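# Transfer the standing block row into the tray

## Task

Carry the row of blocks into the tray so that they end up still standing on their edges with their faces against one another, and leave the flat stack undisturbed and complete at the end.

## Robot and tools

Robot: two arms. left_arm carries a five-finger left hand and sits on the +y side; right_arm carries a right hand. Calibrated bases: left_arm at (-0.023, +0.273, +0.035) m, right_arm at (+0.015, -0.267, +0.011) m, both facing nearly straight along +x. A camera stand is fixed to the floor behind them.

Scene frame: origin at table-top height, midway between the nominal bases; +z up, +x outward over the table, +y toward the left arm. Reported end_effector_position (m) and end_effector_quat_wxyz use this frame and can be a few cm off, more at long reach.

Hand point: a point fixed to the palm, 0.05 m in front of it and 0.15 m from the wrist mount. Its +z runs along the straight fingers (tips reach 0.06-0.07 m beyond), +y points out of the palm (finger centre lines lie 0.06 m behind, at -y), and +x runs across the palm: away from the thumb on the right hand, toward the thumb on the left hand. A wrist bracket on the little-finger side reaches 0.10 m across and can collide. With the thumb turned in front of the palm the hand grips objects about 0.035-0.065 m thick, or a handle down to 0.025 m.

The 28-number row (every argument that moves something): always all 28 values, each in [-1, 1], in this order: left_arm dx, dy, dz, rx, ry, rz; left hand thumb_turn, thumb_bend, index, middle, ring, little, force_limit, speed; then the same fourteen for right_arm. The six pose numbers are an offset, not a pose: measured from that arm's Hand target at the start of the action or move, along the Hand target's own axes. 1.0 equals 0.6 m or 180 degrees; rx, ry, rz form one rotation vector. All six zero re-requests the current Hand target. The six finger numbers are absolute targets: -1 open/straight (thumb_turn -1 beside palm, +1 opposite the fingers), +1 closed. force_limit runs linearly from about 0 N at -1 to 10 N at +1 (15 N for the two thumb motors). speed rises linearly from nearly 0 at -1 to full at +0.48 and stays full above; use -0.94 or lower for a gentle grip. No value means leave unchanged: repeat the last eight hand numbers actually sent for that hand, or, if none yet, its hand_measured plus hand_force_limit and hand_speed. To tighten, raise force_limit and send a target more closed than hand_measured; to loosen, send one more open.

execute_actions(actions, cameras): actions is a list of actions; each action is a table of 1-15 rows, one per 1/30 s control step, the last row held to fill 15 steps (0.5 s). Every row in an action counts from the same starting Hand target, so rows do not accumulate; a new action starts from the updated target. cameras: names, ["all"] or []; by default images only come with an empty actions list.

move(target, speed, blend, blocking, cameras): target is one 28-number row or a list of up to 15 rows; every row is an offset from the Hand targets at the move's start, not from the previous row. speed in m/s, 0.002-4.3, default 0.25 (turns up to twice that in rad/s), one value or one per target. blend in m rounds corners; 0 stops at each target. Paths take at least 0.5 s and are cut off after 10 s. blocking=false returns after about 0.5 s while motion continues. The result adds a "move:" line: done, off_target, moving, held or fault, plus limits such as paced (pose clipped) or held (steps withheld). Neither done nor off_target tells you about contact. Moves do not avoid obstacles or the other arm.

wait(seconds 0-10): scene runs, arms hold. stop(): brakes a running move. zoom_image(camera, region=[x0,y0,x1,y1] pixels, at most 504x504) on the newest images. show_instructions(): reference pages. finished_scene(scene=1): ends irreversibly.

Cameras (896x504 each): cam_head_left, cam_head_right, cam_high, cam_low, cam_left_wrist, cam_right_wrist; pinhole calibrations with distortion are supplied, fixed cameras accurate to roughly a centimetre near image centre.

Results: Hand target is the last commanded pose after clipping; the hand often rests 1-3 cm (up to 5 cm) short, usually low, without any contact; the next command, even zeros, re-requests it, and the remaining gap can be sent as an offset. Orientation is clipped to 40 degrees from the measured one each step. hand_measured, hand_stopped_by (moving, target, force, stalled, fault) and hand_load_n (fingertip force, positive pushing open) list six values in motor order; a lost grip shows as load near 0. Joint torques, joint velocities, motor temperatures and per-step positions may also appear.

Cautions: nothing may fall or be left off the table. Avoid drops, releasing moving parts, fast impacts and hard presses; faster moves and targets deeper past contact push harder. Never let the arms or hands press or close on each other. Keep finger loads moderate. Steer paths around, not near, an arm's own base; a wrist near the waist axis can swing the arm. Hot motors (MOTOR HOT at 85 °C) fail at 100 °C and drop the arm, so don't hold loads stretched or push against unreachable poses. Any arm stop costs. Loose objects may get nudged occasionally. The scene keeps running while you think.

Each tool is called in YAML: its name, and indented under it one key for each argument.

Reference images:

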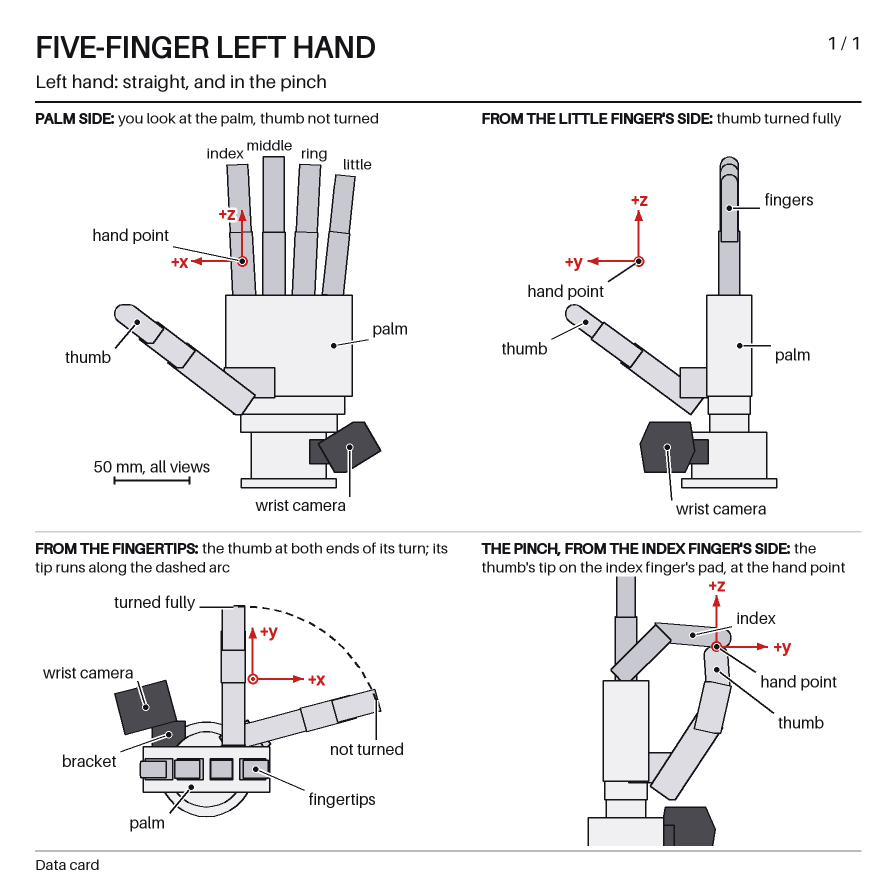

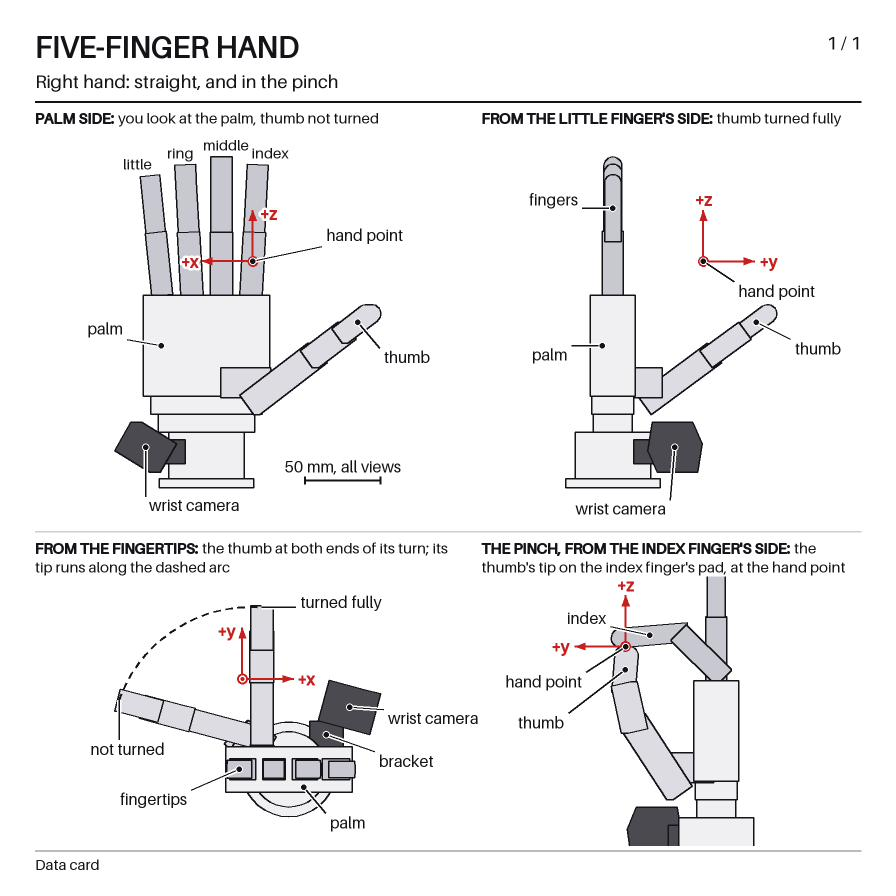

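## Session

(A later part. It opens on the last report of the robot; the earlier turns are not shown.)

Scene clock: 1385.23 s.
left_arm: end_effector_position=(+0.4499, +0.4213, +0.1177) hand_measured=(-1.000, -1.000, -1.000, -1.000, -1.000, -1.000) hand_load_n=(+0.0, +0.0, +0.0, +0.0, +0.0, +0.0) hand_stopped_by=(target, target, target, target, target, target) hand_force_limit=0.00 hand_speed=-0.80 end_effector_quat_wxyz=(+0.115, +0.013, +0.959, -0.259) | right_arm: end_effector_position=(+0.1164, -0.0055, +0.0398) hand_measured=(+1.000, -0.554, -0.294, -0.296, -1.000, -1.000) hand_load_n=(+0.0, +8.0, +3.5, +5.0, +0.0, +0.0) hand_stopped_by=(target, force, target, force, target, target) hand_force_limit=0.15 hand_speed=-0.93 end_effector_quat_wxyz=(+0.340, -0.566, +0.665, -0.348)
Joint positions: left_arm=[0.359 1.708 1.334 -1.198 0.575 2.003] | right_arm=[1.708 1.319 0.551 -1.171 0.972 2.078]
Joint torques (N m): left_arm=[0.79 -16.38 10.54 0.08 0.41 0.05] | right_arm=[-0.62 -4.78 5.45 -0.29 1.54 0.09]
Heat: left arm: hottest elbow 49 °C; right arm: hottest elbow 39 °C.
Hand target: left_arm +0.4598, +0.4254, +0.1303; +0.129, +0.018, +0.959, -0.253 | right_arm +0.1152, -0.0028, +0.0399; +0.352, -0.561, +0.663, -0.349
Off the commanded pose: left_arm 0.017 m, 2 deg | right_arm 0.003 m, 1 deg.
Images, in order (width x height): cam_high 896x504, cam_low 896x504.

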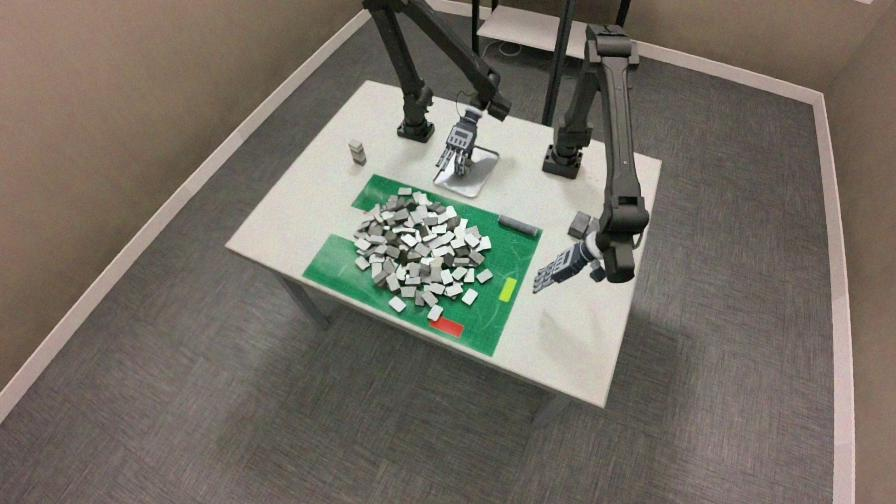

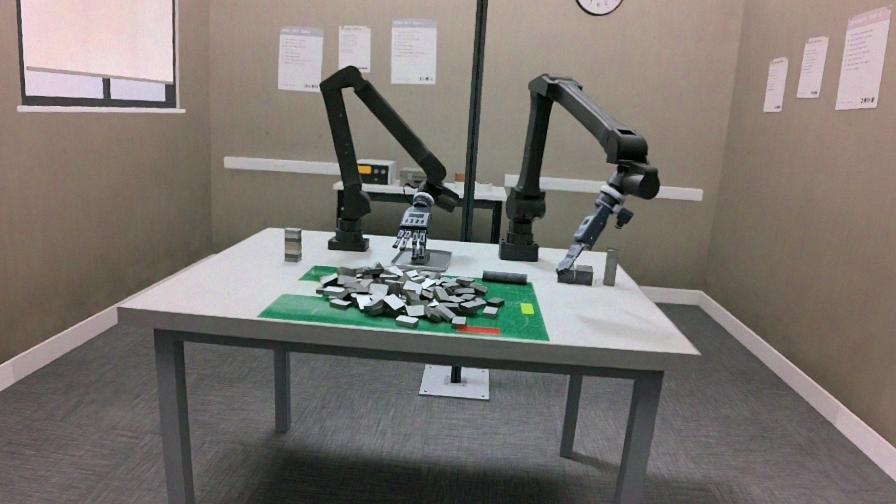

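move:
  target: [0,0,0,0,0,0,-1,-1,-1,-1,-1,-1,0,-0.8,0.0005,0.0057,0.0034,0,0,0,1,-0.19,-0.294,-0.288,-1,-1,0.15,-0.93]
  speed: 0.03
  cameras: ["cam_right_wrist"]

zoom_image:
  camera: "cam_right_wrist"
  region: [460, 120, 600, 220]

Scene clock: 1402.40 s.
left_arm: end_effector_position=(+0.4499, +0.4213, +0.1177) hand_measured=(-1.000, -1.000, -1.000, -1.000, -1.000, -1.000) hand_load_n=(+0.0, +0.0, +0.0, +0.0, +0.0, +0.0) hand_stopped_by=(target, target, target, target, target, target) hand_force_limit=0.00 hand_speed=-0.80 end_effector_quat_wxyz=(+0.115, +0.013, +0.959, -0.259) | right_arm: end_effector_position=(+0.1168, -0.0034, +0.0393) hand_measured=(+1.000, -0.554, -0.294, -0.296, -1.000, -1.000) hand_load_n=(-1.0, +7.5, +3.5, +5.5, +0.0, +0.0) hand_stopped_by=(target, force, target, force, target, target) hand_force_limit=0.15 hand_speed=-0.93 end_effector_quat_wxyz=(+0.344, -0.565, +0.665, -0.347)
Joint positions: left_arm=[0.359 1.708 1.334 -1.198 0.575 2.003] | right_arm=[1.708 1.323 0.551 -1.161 0.976 2.078]
Joint torques (N m): left_arm=[0.73 -16.32 10.55 0.06 0.42 0.06] | right_arm=[-0.67 -4.31 5.07 -0.09 1.36 0.09]
Heat: left arm: hottest elbow 49 °C; right arm: hottest elbow 39 °C.
Hand target: left_arm +0.4598, +0.4254, +0.1303; +0.129, +0.018, +0.959, -0.253 | right_arm +0.1153, -0.0029, +0.0359; +0.352, -0.561, +0.663, -0.349
Off the commanded pose: left_arm 0.017 m, 2 deg | right_arm 0.004 m, 1 deg.
joint sent to its limit (right arm) — joint 6 (wrist roll), upper limit. The joint targets still meet the commanded pose.
move: off_target (left_arm)
camera_calibration:
cam_right_wrist: T_world_to_cam=[[-0.54641, -0.167829, -0.82053, 0.0885283], [-0.455753, 0.881541, 0.123188, 0.0498326], [0.702656, 0.44127, -0.558171, 0.0571426], [0, 0, 0, 1]] pos_world=[0.0309325, -0.0542872, 0.0983967]
Images, in order (width x height): cam_right_wrist 896x504.

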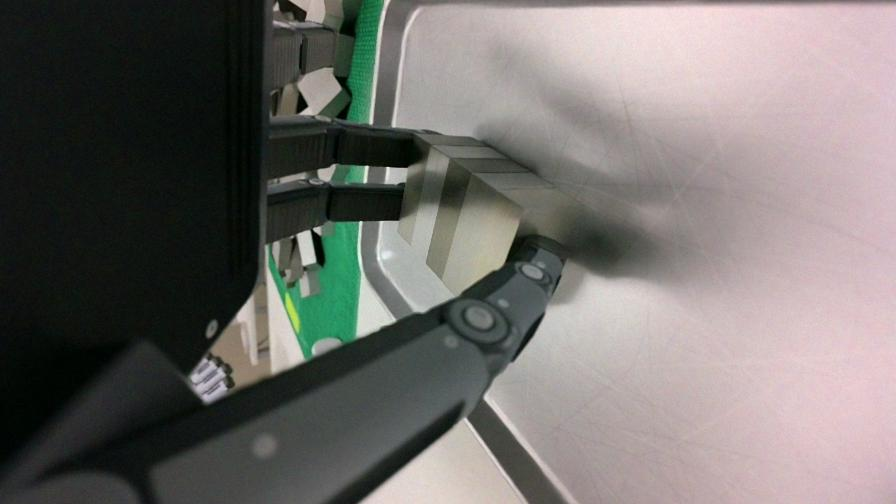

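Scaled by 3.600.

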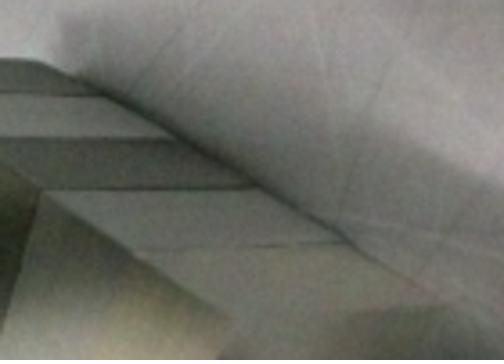

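move:
  target: [0,0,0,0,0,0,-1,-1,-1,-1,-1,-1,0,-0.8,-0.0005,-0.0060,-0.0036,0,0,0,1,-0.19,-0.294,-0.288,-1,-1,0.15,-0.93]
  speed: 0.02
  cameras: ["cam_right_wrist"]

zoom_image:
  camera: "cam_right_wrist"
  region: [460, 120, 600, 220]

Scene clock: 1439.10 s.
left_arm: end_effector_position=(+0.4499, +0.4213, +0.1177) hand_measured=(-1.000, -1.000, -1.000, -1.000, -1.000, -1.000) hand_load_n=(+0.0, +0.0, -0.5, +0.0, +0.0, +0.0) hand_stopped_by=(target, target, target, target, target, target) hand_force_limit=0.00 hand_speed=-0.80 end_effector_quat_wxyz=(+0.115, +0.013, +0.959, -0.259) | right_arm: end_effector_position=(+0.1168, -0.0039, +0.0393) hand_measured=(+1.000, -0.554, -0.294, -0.296, -1.000, -1.000) hand_load_n=(-1.0, +7.5, +3.5, +5.5, +0.0, +0.0) hand_stopped_by=(target, force, target, force, target, target) hand_force_limit=0.15 hand_speed=-0.93 end_effector_quat_wxyz=(+0.343, -0.565, +0.665, -0.347)
Joint positions: left_arm=[0.359 1.708 1.334 -1.198 0.575 2.003] | right_arm=[1.708 1.323 0.551 -1.163 0.976 2.078]
Joint torques (N m): left_arm=[0.85 -16.32 10.54 0.03 0.41 0.06] | right_arm=[-0.67 -5.19 5.45 -0.61 1.37 0.09]
Heat: left arm: hottest elbow 49 °C; right arm: hottest elbow 38 °C.
Hand target: left_arm +0.4598, +0.4254, +0.1303; +0.129, +0.018, +0.959, -0.253 | right_arm +0.1152, -0.0029, +0.0401; +0.352, -0.561, +0.663, -0.349
Off the commanded pose: left_arm 0.017 m, 2 deg | right_arm 0.002 m, 1 deg.
joint sent to its limit (right arm) — joint 6 (wrist roll), upper limit. The joint targets still meet the commanded pose.
move: off_target (left_arm)
camera_calibration:
cam_right_wrist: T_world_to_cam=[[-0.546145, -0.1694, -0.820384, 0.0885332], [-0.45575, 0.881802, 0.121319, 0.0502739], [0.702864, 0.440147, -0.558795, 0.0573813], [0, 0, 0, 1]] pos_world=[0.030933, -0.0545903, 0.0985964]
Images, in order (width x height): cam_right_wrist 896x504.

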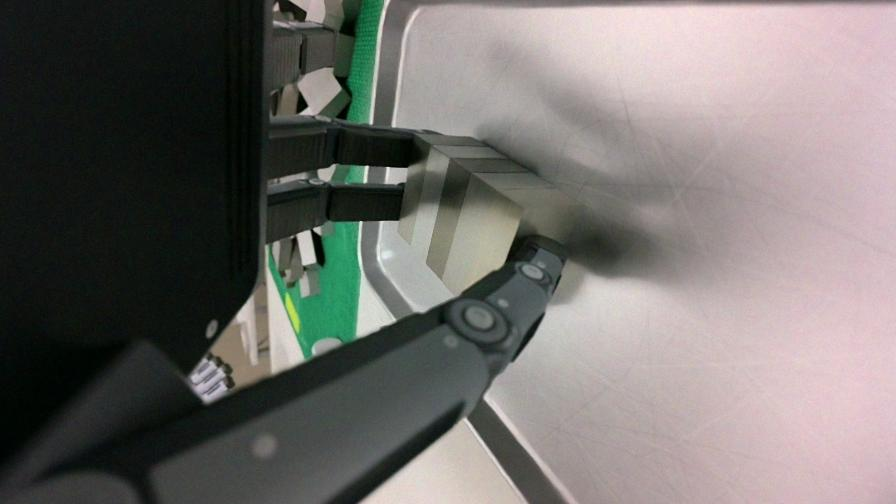

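Scaled by 3.600.

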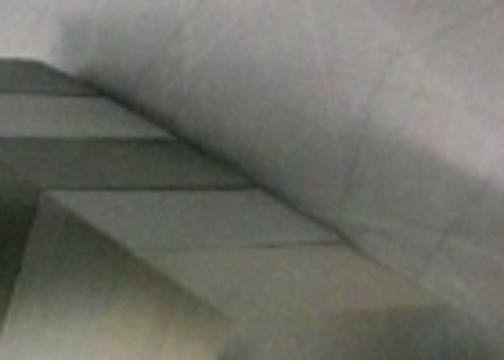

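execute_actions:
  actions:
    - [[0,0,0,0,0,0,-1,-1,-1,-1,-1,-1,0,-0.8,0,0,0,0,0,0,1,-0.60,-0.294,-0.288,-1,-1,0.15,-0.96]]
  cameras: ["cam_right_wrist"]

zoom_image:
  camera: "cam_right_wrist"
  region: [380, 90, 640, 330]

Scene clock: 1475.90 s.
left_arm: end_effector_position=(+0.4499, +0.4213, +0.1177) hand_measured=(-1.000, -1.000, -1.000, -1.000, -1.000, -1.000) hand_load_n=(+0.0, +0.0, +0.0, +0.0, +0.0, +0.0) hand_stopped_by=(target, target, target, target, target, target) hand_force_limit=0.00 hand_speed=-0.80 end_effector_quat_wxyz=(+0.115, +0.013, +0.959, -0.259) | right_arm: end_effector_position=(+0.1180, -0.0030, +0.0405) hand_measured=(+1.000, -0.600, -0.294, -0.296, -1.000, -1.000) hand_load_n=(+0.0, +0.0, +0.0, +0.0, +0.0, +0.0) hand_stopped_by=(target, target, target, force, target, target) hand_force_limit=0.15 hand_speed=-0.96 end_effector_quat_wxyz=(+0.347, -0.563, +0.665, -0.348)
Joint positions: left_arm=[0.359 1.708 1.334 -1.198 0.575 2.003] | right_arm=[1.708 1.323 0.551 -1.163 0.984 2.083]
Joint torques (N m): left_arm=[0.73 -16.32 10.54 0.03 0.41 0.05] | right_arm=[-0.67 -5.19 5.46 -0.62 1.05 0.04]
Heat: left arm: hottest elbow 49 °C; right arm: hottest elbow 38 °C.
Hand target: left_arm +0.4598, +0.4254, +0.1303; +0.129, +0.018, +0.959, -0.253 | right_arm +0.1152, -0.0029, +0.0401; +0.352, -0.561, +0.663, -0.349
Off the commanded pose: left_arm 0.017 m, 2 deg | right_arm 0.003 m, 1 deg.
joint sent to its limit (right arm) — joint 6 (wrist roll), upper limit. The joint targets still meet the commanded pose.
Step readings (end_effector_position of left_arm | right_arm):
0: (+0.4499, +0.4213, +0.1177) | (+0.1168, -0.0039, +0.0393)
1: (+0.4499, +0.4213, +0.1177) | (+0.1168, -0.0039, +0.0393)
2: (+0.4499, +0.4213, +0.1177) | (+0.1168, -0.0039, +0.0393)
4: (+0.4499, +0.4213, +0.1177) | (+0.1168, -0.0039, +0.0393)
8: (+0.4499, +0.4213, +0.1177) | (+0.1169, -0.0038, +0.0394)
15: (+0.4499, +0.4213, +0.1177) | (+0.1171, -0.0037, +0.0396)
camera_calibration:
cam_right_wrist: T_world_to_cam=[[-0.540127, -0.164755, -0.825299, 0.0897188], [-0.456593, 0.881143, 0.122919, 0.0499582], [0.706955, 0.443218, -0.551155, 0.0560506], [0, 0, 0, 1]] pos_world=[0.0316448, -0.0540813, 0.0987966]
Images, in order (width x height): cam_right_wrist 896x504.

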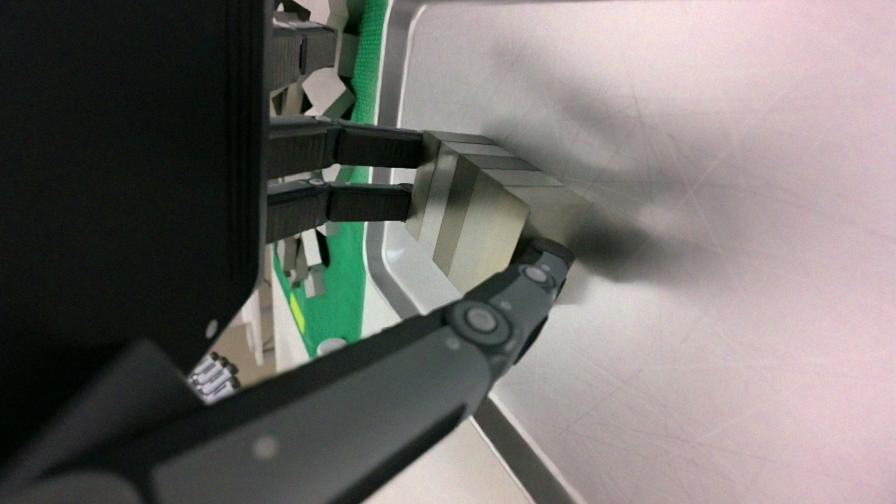

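Scaled by 1.938.

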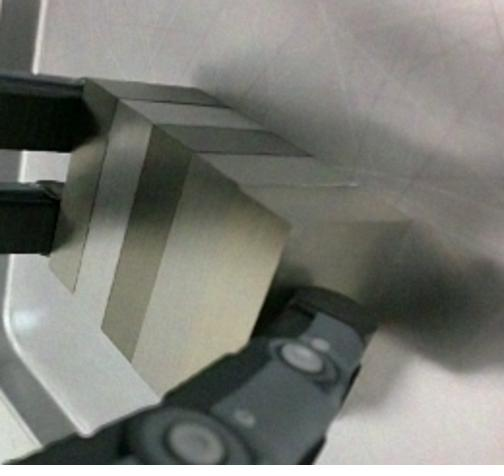

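execute_actions:
  actions:
    - [[0,0,0,0,0,0,-1,-1,-1,-1,-1,-1,0,-0.8,0,0,0,0,0,0,1,-0.60,-0.42,-0.42,-1,-1,0.15,-0.9]]
    - [[0,0,0,0,0,0,-1,-1,-1,-1,-1,-1,0,-0.8,0,0,0,0,0,0,1,-0.68,-0.42,-0.42,-1,-1,0.15,-0.94]]
  cameras: ["cam_right_wrist"]

zoom_image:
  camera: "cam_right_wrist"
  region: [380, 90, 640, 330]

Scene clock: 1488.90 s.
left_arm: end_effector_position=(+0.4499, +0.4213, +0.1177) hand_measured=(-1.000, -1.000, -1.000, -1.000, -1.000, -1.000) hand_load_n=(+0.0, +0.0, +0.0, +0.0, +0.0, +0.0) hand_stopped_by=(target, target, target, target, target, target) hand_force_limit=0.00 hand_speed=-0.80 end_effector_quat_wxyz=(+0.115, +0.013, +0.959, -0.259) | right_arm: end_effector_position=(+0.1180, -0.0029, +0.0406) hand_measured=(+1.000, -0.680, -0.420, -0.420, -1.000, -1.000) hand_load_n=(+0.0, +0.0, +0.0, +0.0, +0.0, +0.0) hand_stopped_by=(target, target, target, target, target, target) hand_force_limit=0.15 hand_speed=-0.94 end_effector_quat_wxyz=(+0.348, -0.562, +0.665, -0.347)
Joint positions: left_arm=[0.359 1.708 1.334 -1.198 0.575 2.003] | right_arm=[1.708 1.323 0.551 -1.163 0.984 2.084]
Joint torques (N m): left_arm=[0.79 -16.26 10.54 0.03 0.41 0.05] | right_arm=[-0.73 -5.13 5.45 -0.61 1.06 0.03]
Heat: left arm: hottest elbow 49 °C; right arm: hottest elbow 38 °C.
Hand target: left_arm +0.4598, +0.4254, +0.1303; +0.129, +0.018, +0.959, -0.253 | right_arm +0.1152, -0.0028, +0.0401; +0.352, -0.561, +0.663, -0.349
Off the commanded pose: left_arm 0.017 m, 2 deg | right_arm 0.003 m, 1 deg.
joint sent to its limit (right arm) — joint 6 (wrist roll), upper limit. The joint targets still meet the commanded pose.
Step readings (end_effector_position of left_arm | right_arm):
0: (+0.4499, +0.4213, +0.1177) | (+0.1180, -0.0030, +0.0405)
1: (+0.4499, +0.4213, +0.1177) | (+0.1180, -0.0030, +0.0405)
2: (+0.4499, +0.4213, +0.1177) | (+0.1180, -0.0030, +0.0405)
4: (+0.4499, +0.4213, +0.1177) | (+0.1180, -0.0030, +0.0405)
8: (+0.4499, +0.4213, +0.1177) | (+0.1180, -0.0030, +0.0405)
15: (+0.4499, +0.4213, +0.1177) | (+0.1180, -0.0030, +0.0405)
16: (+0.4499, +0.4213, +0.1177) | (+0.1180, -0.0030, +0.0405)
17: (+0.4499, +0.4213, +0.1177) | (+0.1180, -0.0030, +0.0405)
19: (+0.4499, +0.4213, +0.1177) | (+0.1180, -0.0030, +0.0405)
23: (+0.4499, +0.4213, +0.1177) | (+0.1180, -0.0029, +0.0406)
30: (+0.4499, +0.4213, +0.1177) | (+0.1180, -0.0029, +0.0406)
camera_calibration:
cam_right_wrist: T_world_to_cam=[[-0.539767, -0.163662, -0.825752, 0.0898121], [-0.456297, 0.881199, 0.123614, 0.049882], [0.707421, 0.443511, -0.550321, 0.055968], [0, 0, 0, 1]] pos_world=[0.0316456, -0.0540796, 0.0987967]
Images, in order (width x height): cam_right_wrist 896x504.

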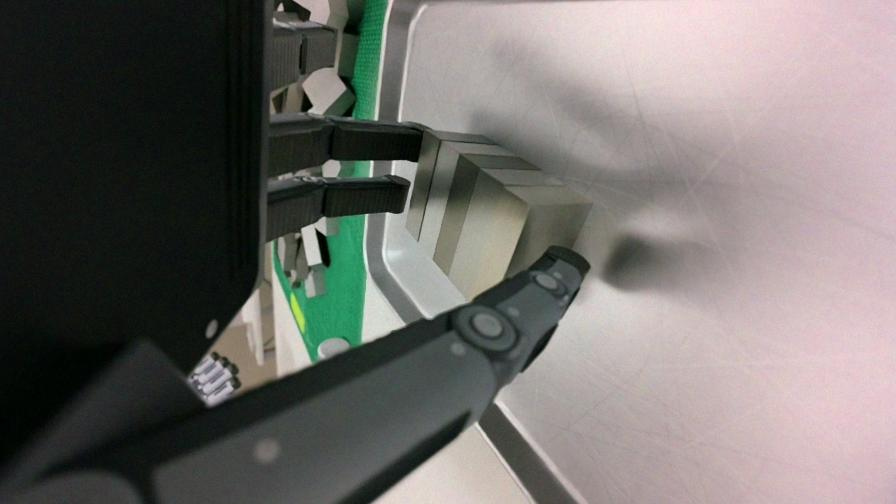

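Scaled by 1.938.

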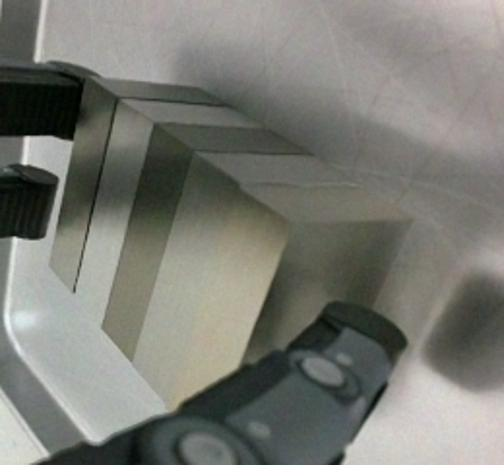

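zoom_image:
  camera: "cam_right_wrist"
  region: [400, 120, 600, 310]

Scaled by 2.520.

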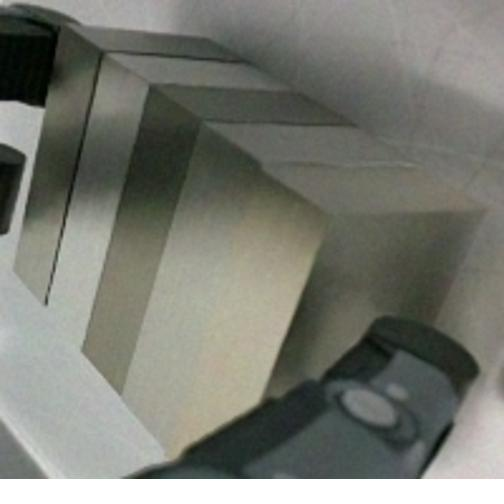

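execute_actions:
  actions:
    - [[0,0,0,0,0,0,-1,-1,-1,-1,-1,-1,0,-0.8,0,0,0,0,0,0,1,-0.68,-0.99,-0.99,-1,-1,0.15,-0.5]]
    - [[0,0,0,0,0,0,-1,-1,-1,-1,-1,-1,0,-0.8,0,0,0,0,0,0,1,-0.68,-0.99,-0.99,-1,-1,0.15,-0.5]]
  cameras: ["cam_right_wrist"]

Scene clock: 1544.07 s.
left_arm: end_effector_position=(+0.4499, +0.4213, +0.1177) hand_measured=(-1.000, -1.000, -1.000, -1.000, -1.000, -1.000) hand_load_n=(+0.0, +0.0, +0.0, +0.0, +0.0, +0.0) hand_stopped_by=(target, target, target, target, target, target) hand_force_limit=0.00 hand_speed=-0.80 end_effector_quat_wxyz=(+0.115, +0.013, +0.959, -0.259) | right_arm: end_effector_position=(+0.1180, -0.0029, +0.0406) hand_measured=(+1.000, -0.680, -0.990, -0.990, -1.000, -1.000) hand_load_n=(+0.0, +0.0, -0.5, +0.0, +0.0, +0.0) hand_stopped_by=(target, target, target, target, target, target) hand_force_limit=0.15 hand_speed=-0.50 end_effector_quat_wxyz=(+0.348, -0.562, +0.665, -0.347)
Joint positions: left_arm=[0.359 1.708 1.334 -1.198 0.575 2.003] | right_arm=[1.708 1.323 0.551 -1.163 0.984 2.085]
Joint torques (N m): left_arm=[0.85 -16.21 10.52 0.06 0.42 0.05] | right_arm=[-0.73 -5.13 5.46 -0.61 1.05 0.02]
Heat: left arm: hottest elbow 49 °C; right arm: hottest elbow 37 °C.
Hand target: left_arm +0.4598, +0.4254, +0.1303; +0.129, +0.018, +0.959, -0.253 | right_arm +0.1152, -0.0029, +0.0401; +0.352, -0.561, +0.663, -0.349
Off the commanded pose: left_arm 0.017 m, 2 deg | right_arm 0.003 m, 1 deg.
joint sent to its limit (right arm) — joint 6 (wrist roll), upper limit. The joint targets still meet the commanded pose.
Step readings (end_effector_position of left_arm | right_arm):
0: (+0.4499, +0.4213, +0.1177) | (+0.1180, -0.0029, +0.0406)
1: (+0.4499, +0.4213, +0.1177) | (+0.1180, -0.0029, +0.0406)
2: (+0.4499, +0.4213, +0.1177) | (+0.1180, -0.0029, +0.0406)
4: (+0.4499, +0.4213, +0.1177) | (+0.1180, -0.0029, +0.0406)
8: (+0.4499, +0.4213, +0.1177) | (+0.1180, -0.0029, +0.0406)
15: (+0.4499, +0.4213, +0.1177) | (+0.1180, -0.0029, +0.0406)
16: (+0.4499, +0.4213, +0.1177) | (+0.1180, -0.0029, +0.0406)
17: (+0.4499, +0.4213, +0.1177) | (+0.1180, -0.0029, +0.0406)
19: (+0.4499, +0.4213, +0.1177) | (+0.1180, -0.0029, +0.0406)
23: (+0.4499, +0.4213, +0.1177) | (+0.1180, -0.0029, +0.0406)
30: (+0.4499, +0.4213, +0.1177) | (+0.1180, -0.0029, +0.0406)
camera_calibration:
cam_right_wrist: T_world_to_cam=[[-0.539838, -0.162862, -0.825863, 0.0898852], [-0.455877, 0.881336, 0.124189, 0.0497302], [0.707637, 0.443534, -0.550024, 0.0558883], [0, 0, 0, 1]] pos_world=[0.0316457, -0.0539785, 0.0987968]
Images, in order (width x height): cam_right_wrist 896x504.

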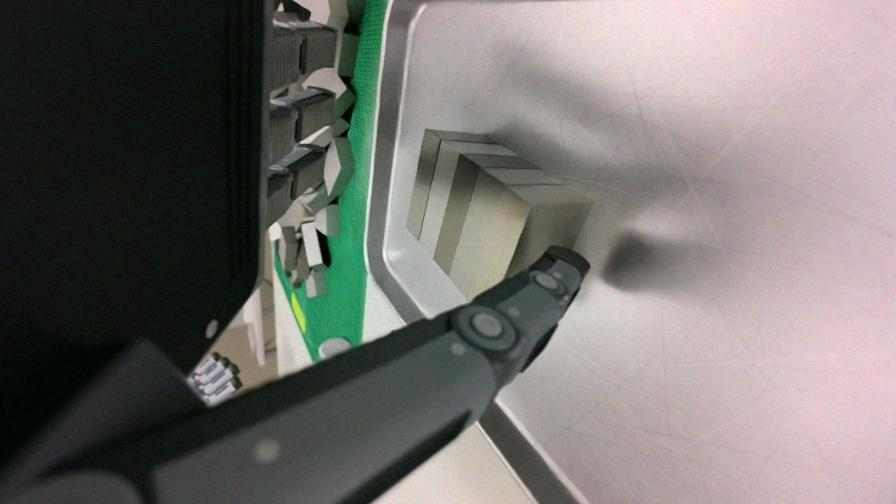

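move:
  target:
    - [0,0,0,0,0,0,-1,-1,-1,-1,-1,-1,0,-0.8,0.0010,-0.0340,-0.0450,0,0,0,1,-0.68,-0.99,-0.99,-1,-1,0.15,-0.5]
    - [0,0,0,0,0,0,-1,-1,-1,-1,-1,-1,0,-0.8,-0.0078,-0.1060,-0.0950,0,0,0,1,-0.68,-0.99,-0.99,-1,-1,0.15,-0.5]
  speed: 0.06
  blend: 0.01
  cameras: ["cam_right_wrist","cam_head_right"]

Scene clock: 1556.33 s.
left_arm: end_effector_position=(+0.4499, +0.4213, +0.1177) hand_measured=(-1.000, -1.000, -1.000, -1.000, -1.000, -1.000) hand_load_n=(+0.0, +0.0, +0.0, +0.0, +0.0, +0.0) hand_stopped_by=(target, target, target, target, target, target) hand_force_limit=0.00 hand_speed=-0.80 end_effector_quat_wxyz=(+0.115, +0.013, +0.959, -0.259) | right_arm: end_effector_position=(+0.1066, -0.0194, +0.1081) hand_measured=(+1.000, -0.680, -0.990, -0.990, -1.000, -1.000) hand_load_n=(+0.0, +0.0, +0.0, +0.0, +0.0, +0.0) hand_stopped_by=(target, target, target, target, target, target) hand_force_limit=0.15 hand_speed=-0.50 end_effector_quat_wxyz=(+0.332, -0.584, +0.651, -0.353)
Joint positions: left_arm=[0.359 1.708 1.334 -1.198 0.575 2.003] | right_arm=[1.749 1.142 0.636 -1.476 0.954 2.085]
Joint torques (N m): left_arm=[0.62 -16.26 10.52 0.03 0.41 0.05] | right_arm=[-0.56 -4.66 10.43 -1.09 0.8 0.02]
Heat: left arm: hottest elbow 49 °C; right arm: hottest elbow 37 °C.
Hand target: left_arm +0.4598, +0.4254, +0.1303; +0.129, +0.018, +0.959, -0.253 | right_arm +0.0986, -0.0025, +0.1240; +0.352, -0.561, +0.663, -0.349
Off the commanded pose: left_arm 0.017 m, 2 deg | right_arm 0.025 m, 4 deg.
joint sent to its limit (right arm) — joint 6 (wrist roll), upper limit. The joint targets are off in orientation, not in position.
move: off_target (left_arm, right_arm)
camera_calibration:
cam_right_wrist: T_world_to_cam=[[-0.550231, -0.220902, -0.805263, 0.134477], [-0.480133, 0.872703, 0.0886689, 0.0570749], [0.683168, 0.435421, -0.58625, 0.114738], [0, 0, 0, 1]] pos_world=[0.0230115, -0.0700626, 0.170494]
Images, in order (width x height): cam_head_right 896x504, cam_right_wrist 896x504.

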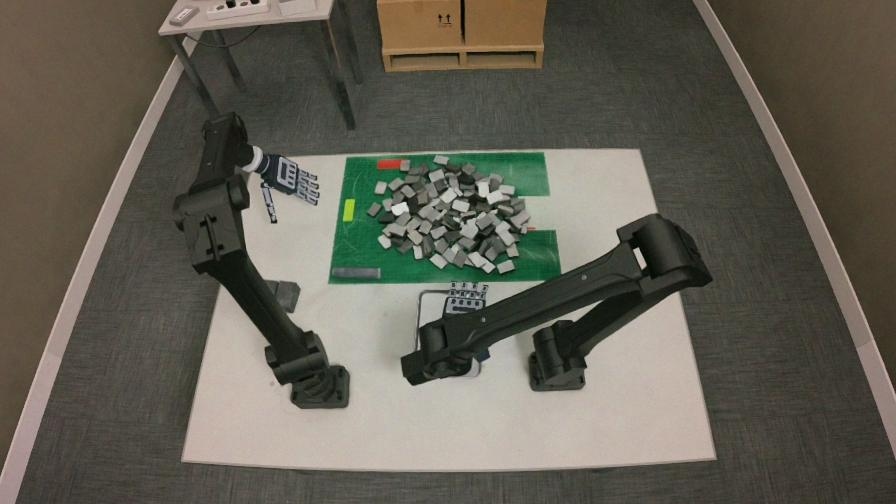

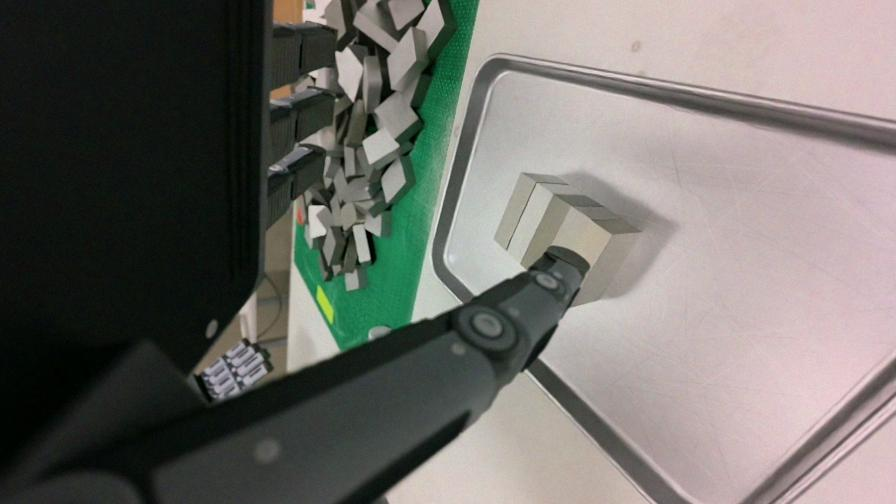

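zoom_image:
  camera: "cam_right_wrist"
  region: [480, 160, 660, 320]

Scaled by 2.800.

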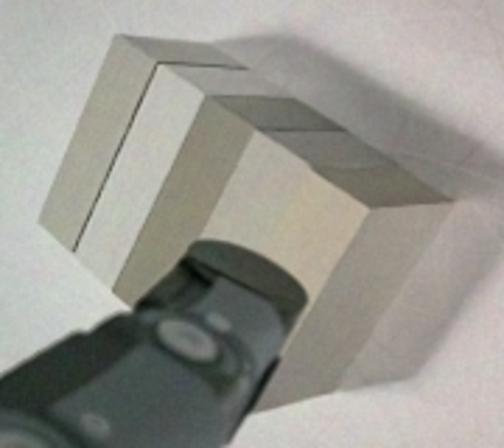

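wait:
  seconds: 0
  cameras: ["cam_low","cam_high"]

zoom_image:
  camera: "cam_high"
  region: [340, 110, 520, 210]

Scene clock: 1583.90 s.
left_arm: end_effector_position=(+0.4499, +0.4213, +0.1177) hand_measured=(-1.000, -1.000, -1.000, -1.000, -1.000, -1.000) hand_load_n=(+0.0, +0.0, +0.0, +0.0, +0.0, +0.0) hand_stopped_by=(target, target, target, target, target, target) hand_force_limit=0.00 hand_speed=-0.80 end_effector_quat_wxyz=(+0.115, +0.013, +0.959, -0.259) | right_arm: end_effector_position=(+0.1066, -0.0194, +0.1081) hand_measured=(+1.000, -0.680, -0.990, -0.990, -1.000, -1.000) hand_load_n=(+0.0, +0.0, -0.5, +0.0, +0.0, +0.0) hand_stopped_by=(target, target, target, target, target, target) hand_force_limit=0.15 hand_speed=-0.50 end_effector_quat_wxyz=(+0.332, -0.584, +0.651, -0.353)
Joint positions: left_arm=[0.359 1.708 1.334 -1.198 0.575 2.003] | right_arm=[1.749 1.142 0.636 -1.476 0.954 2.085]
Joint torques (N m): left_arm=[0.79 -16.32 10.51 0.03 0.4 0.05] | right_arm=[-0.5 -4.66 10.44 -1.09 0.81 0.02]
Heat: left arm: hottest elbow 49 °C; right arm: hottest elbow 39 °C.
Hand target: left_arm +0.4598, +0.4254, +0.1303; +0.129, +0.018, +0.959, -0.253 | right_arm +0.0986, -0.0025, +0.1240; +0.352, -0.561, +0.663, -0.349
Off the commanded pose: left_arm 0.017 m, 2 deg | right_arm 0.025 m, 4 deg.
Images, in order (width x height): cam_high 896x504, cam_low 896x504.

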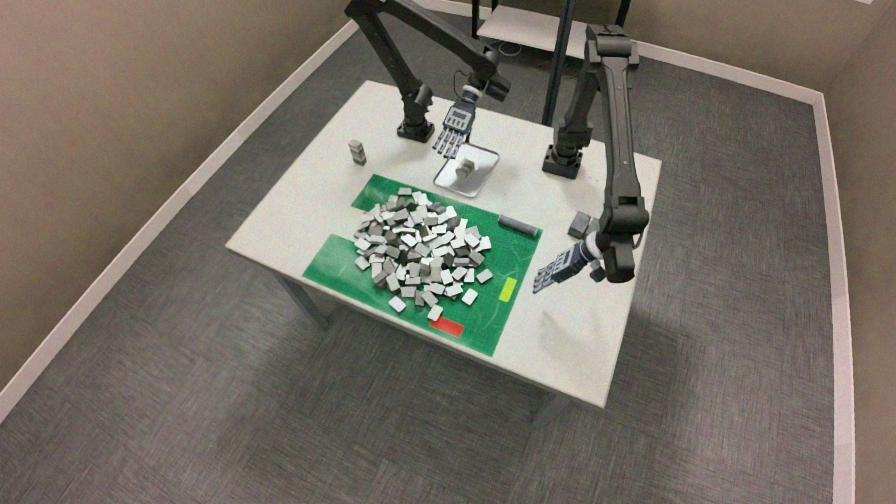

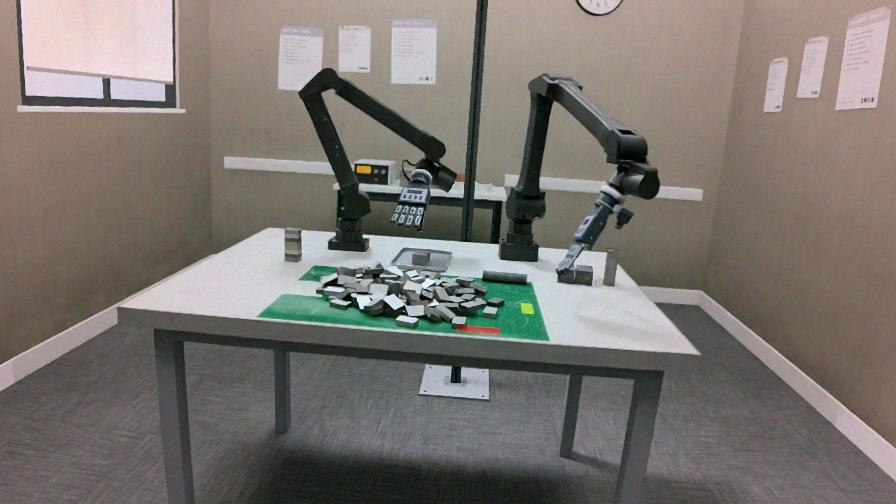

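Scaled by 2.800.

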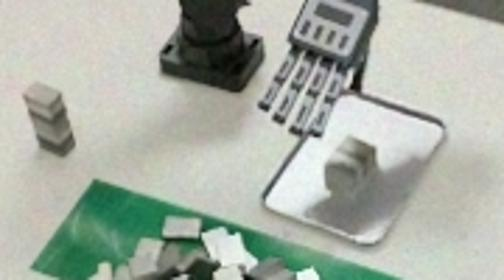

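finished_scene:
  scene: 1

The scene is finished: the task was done.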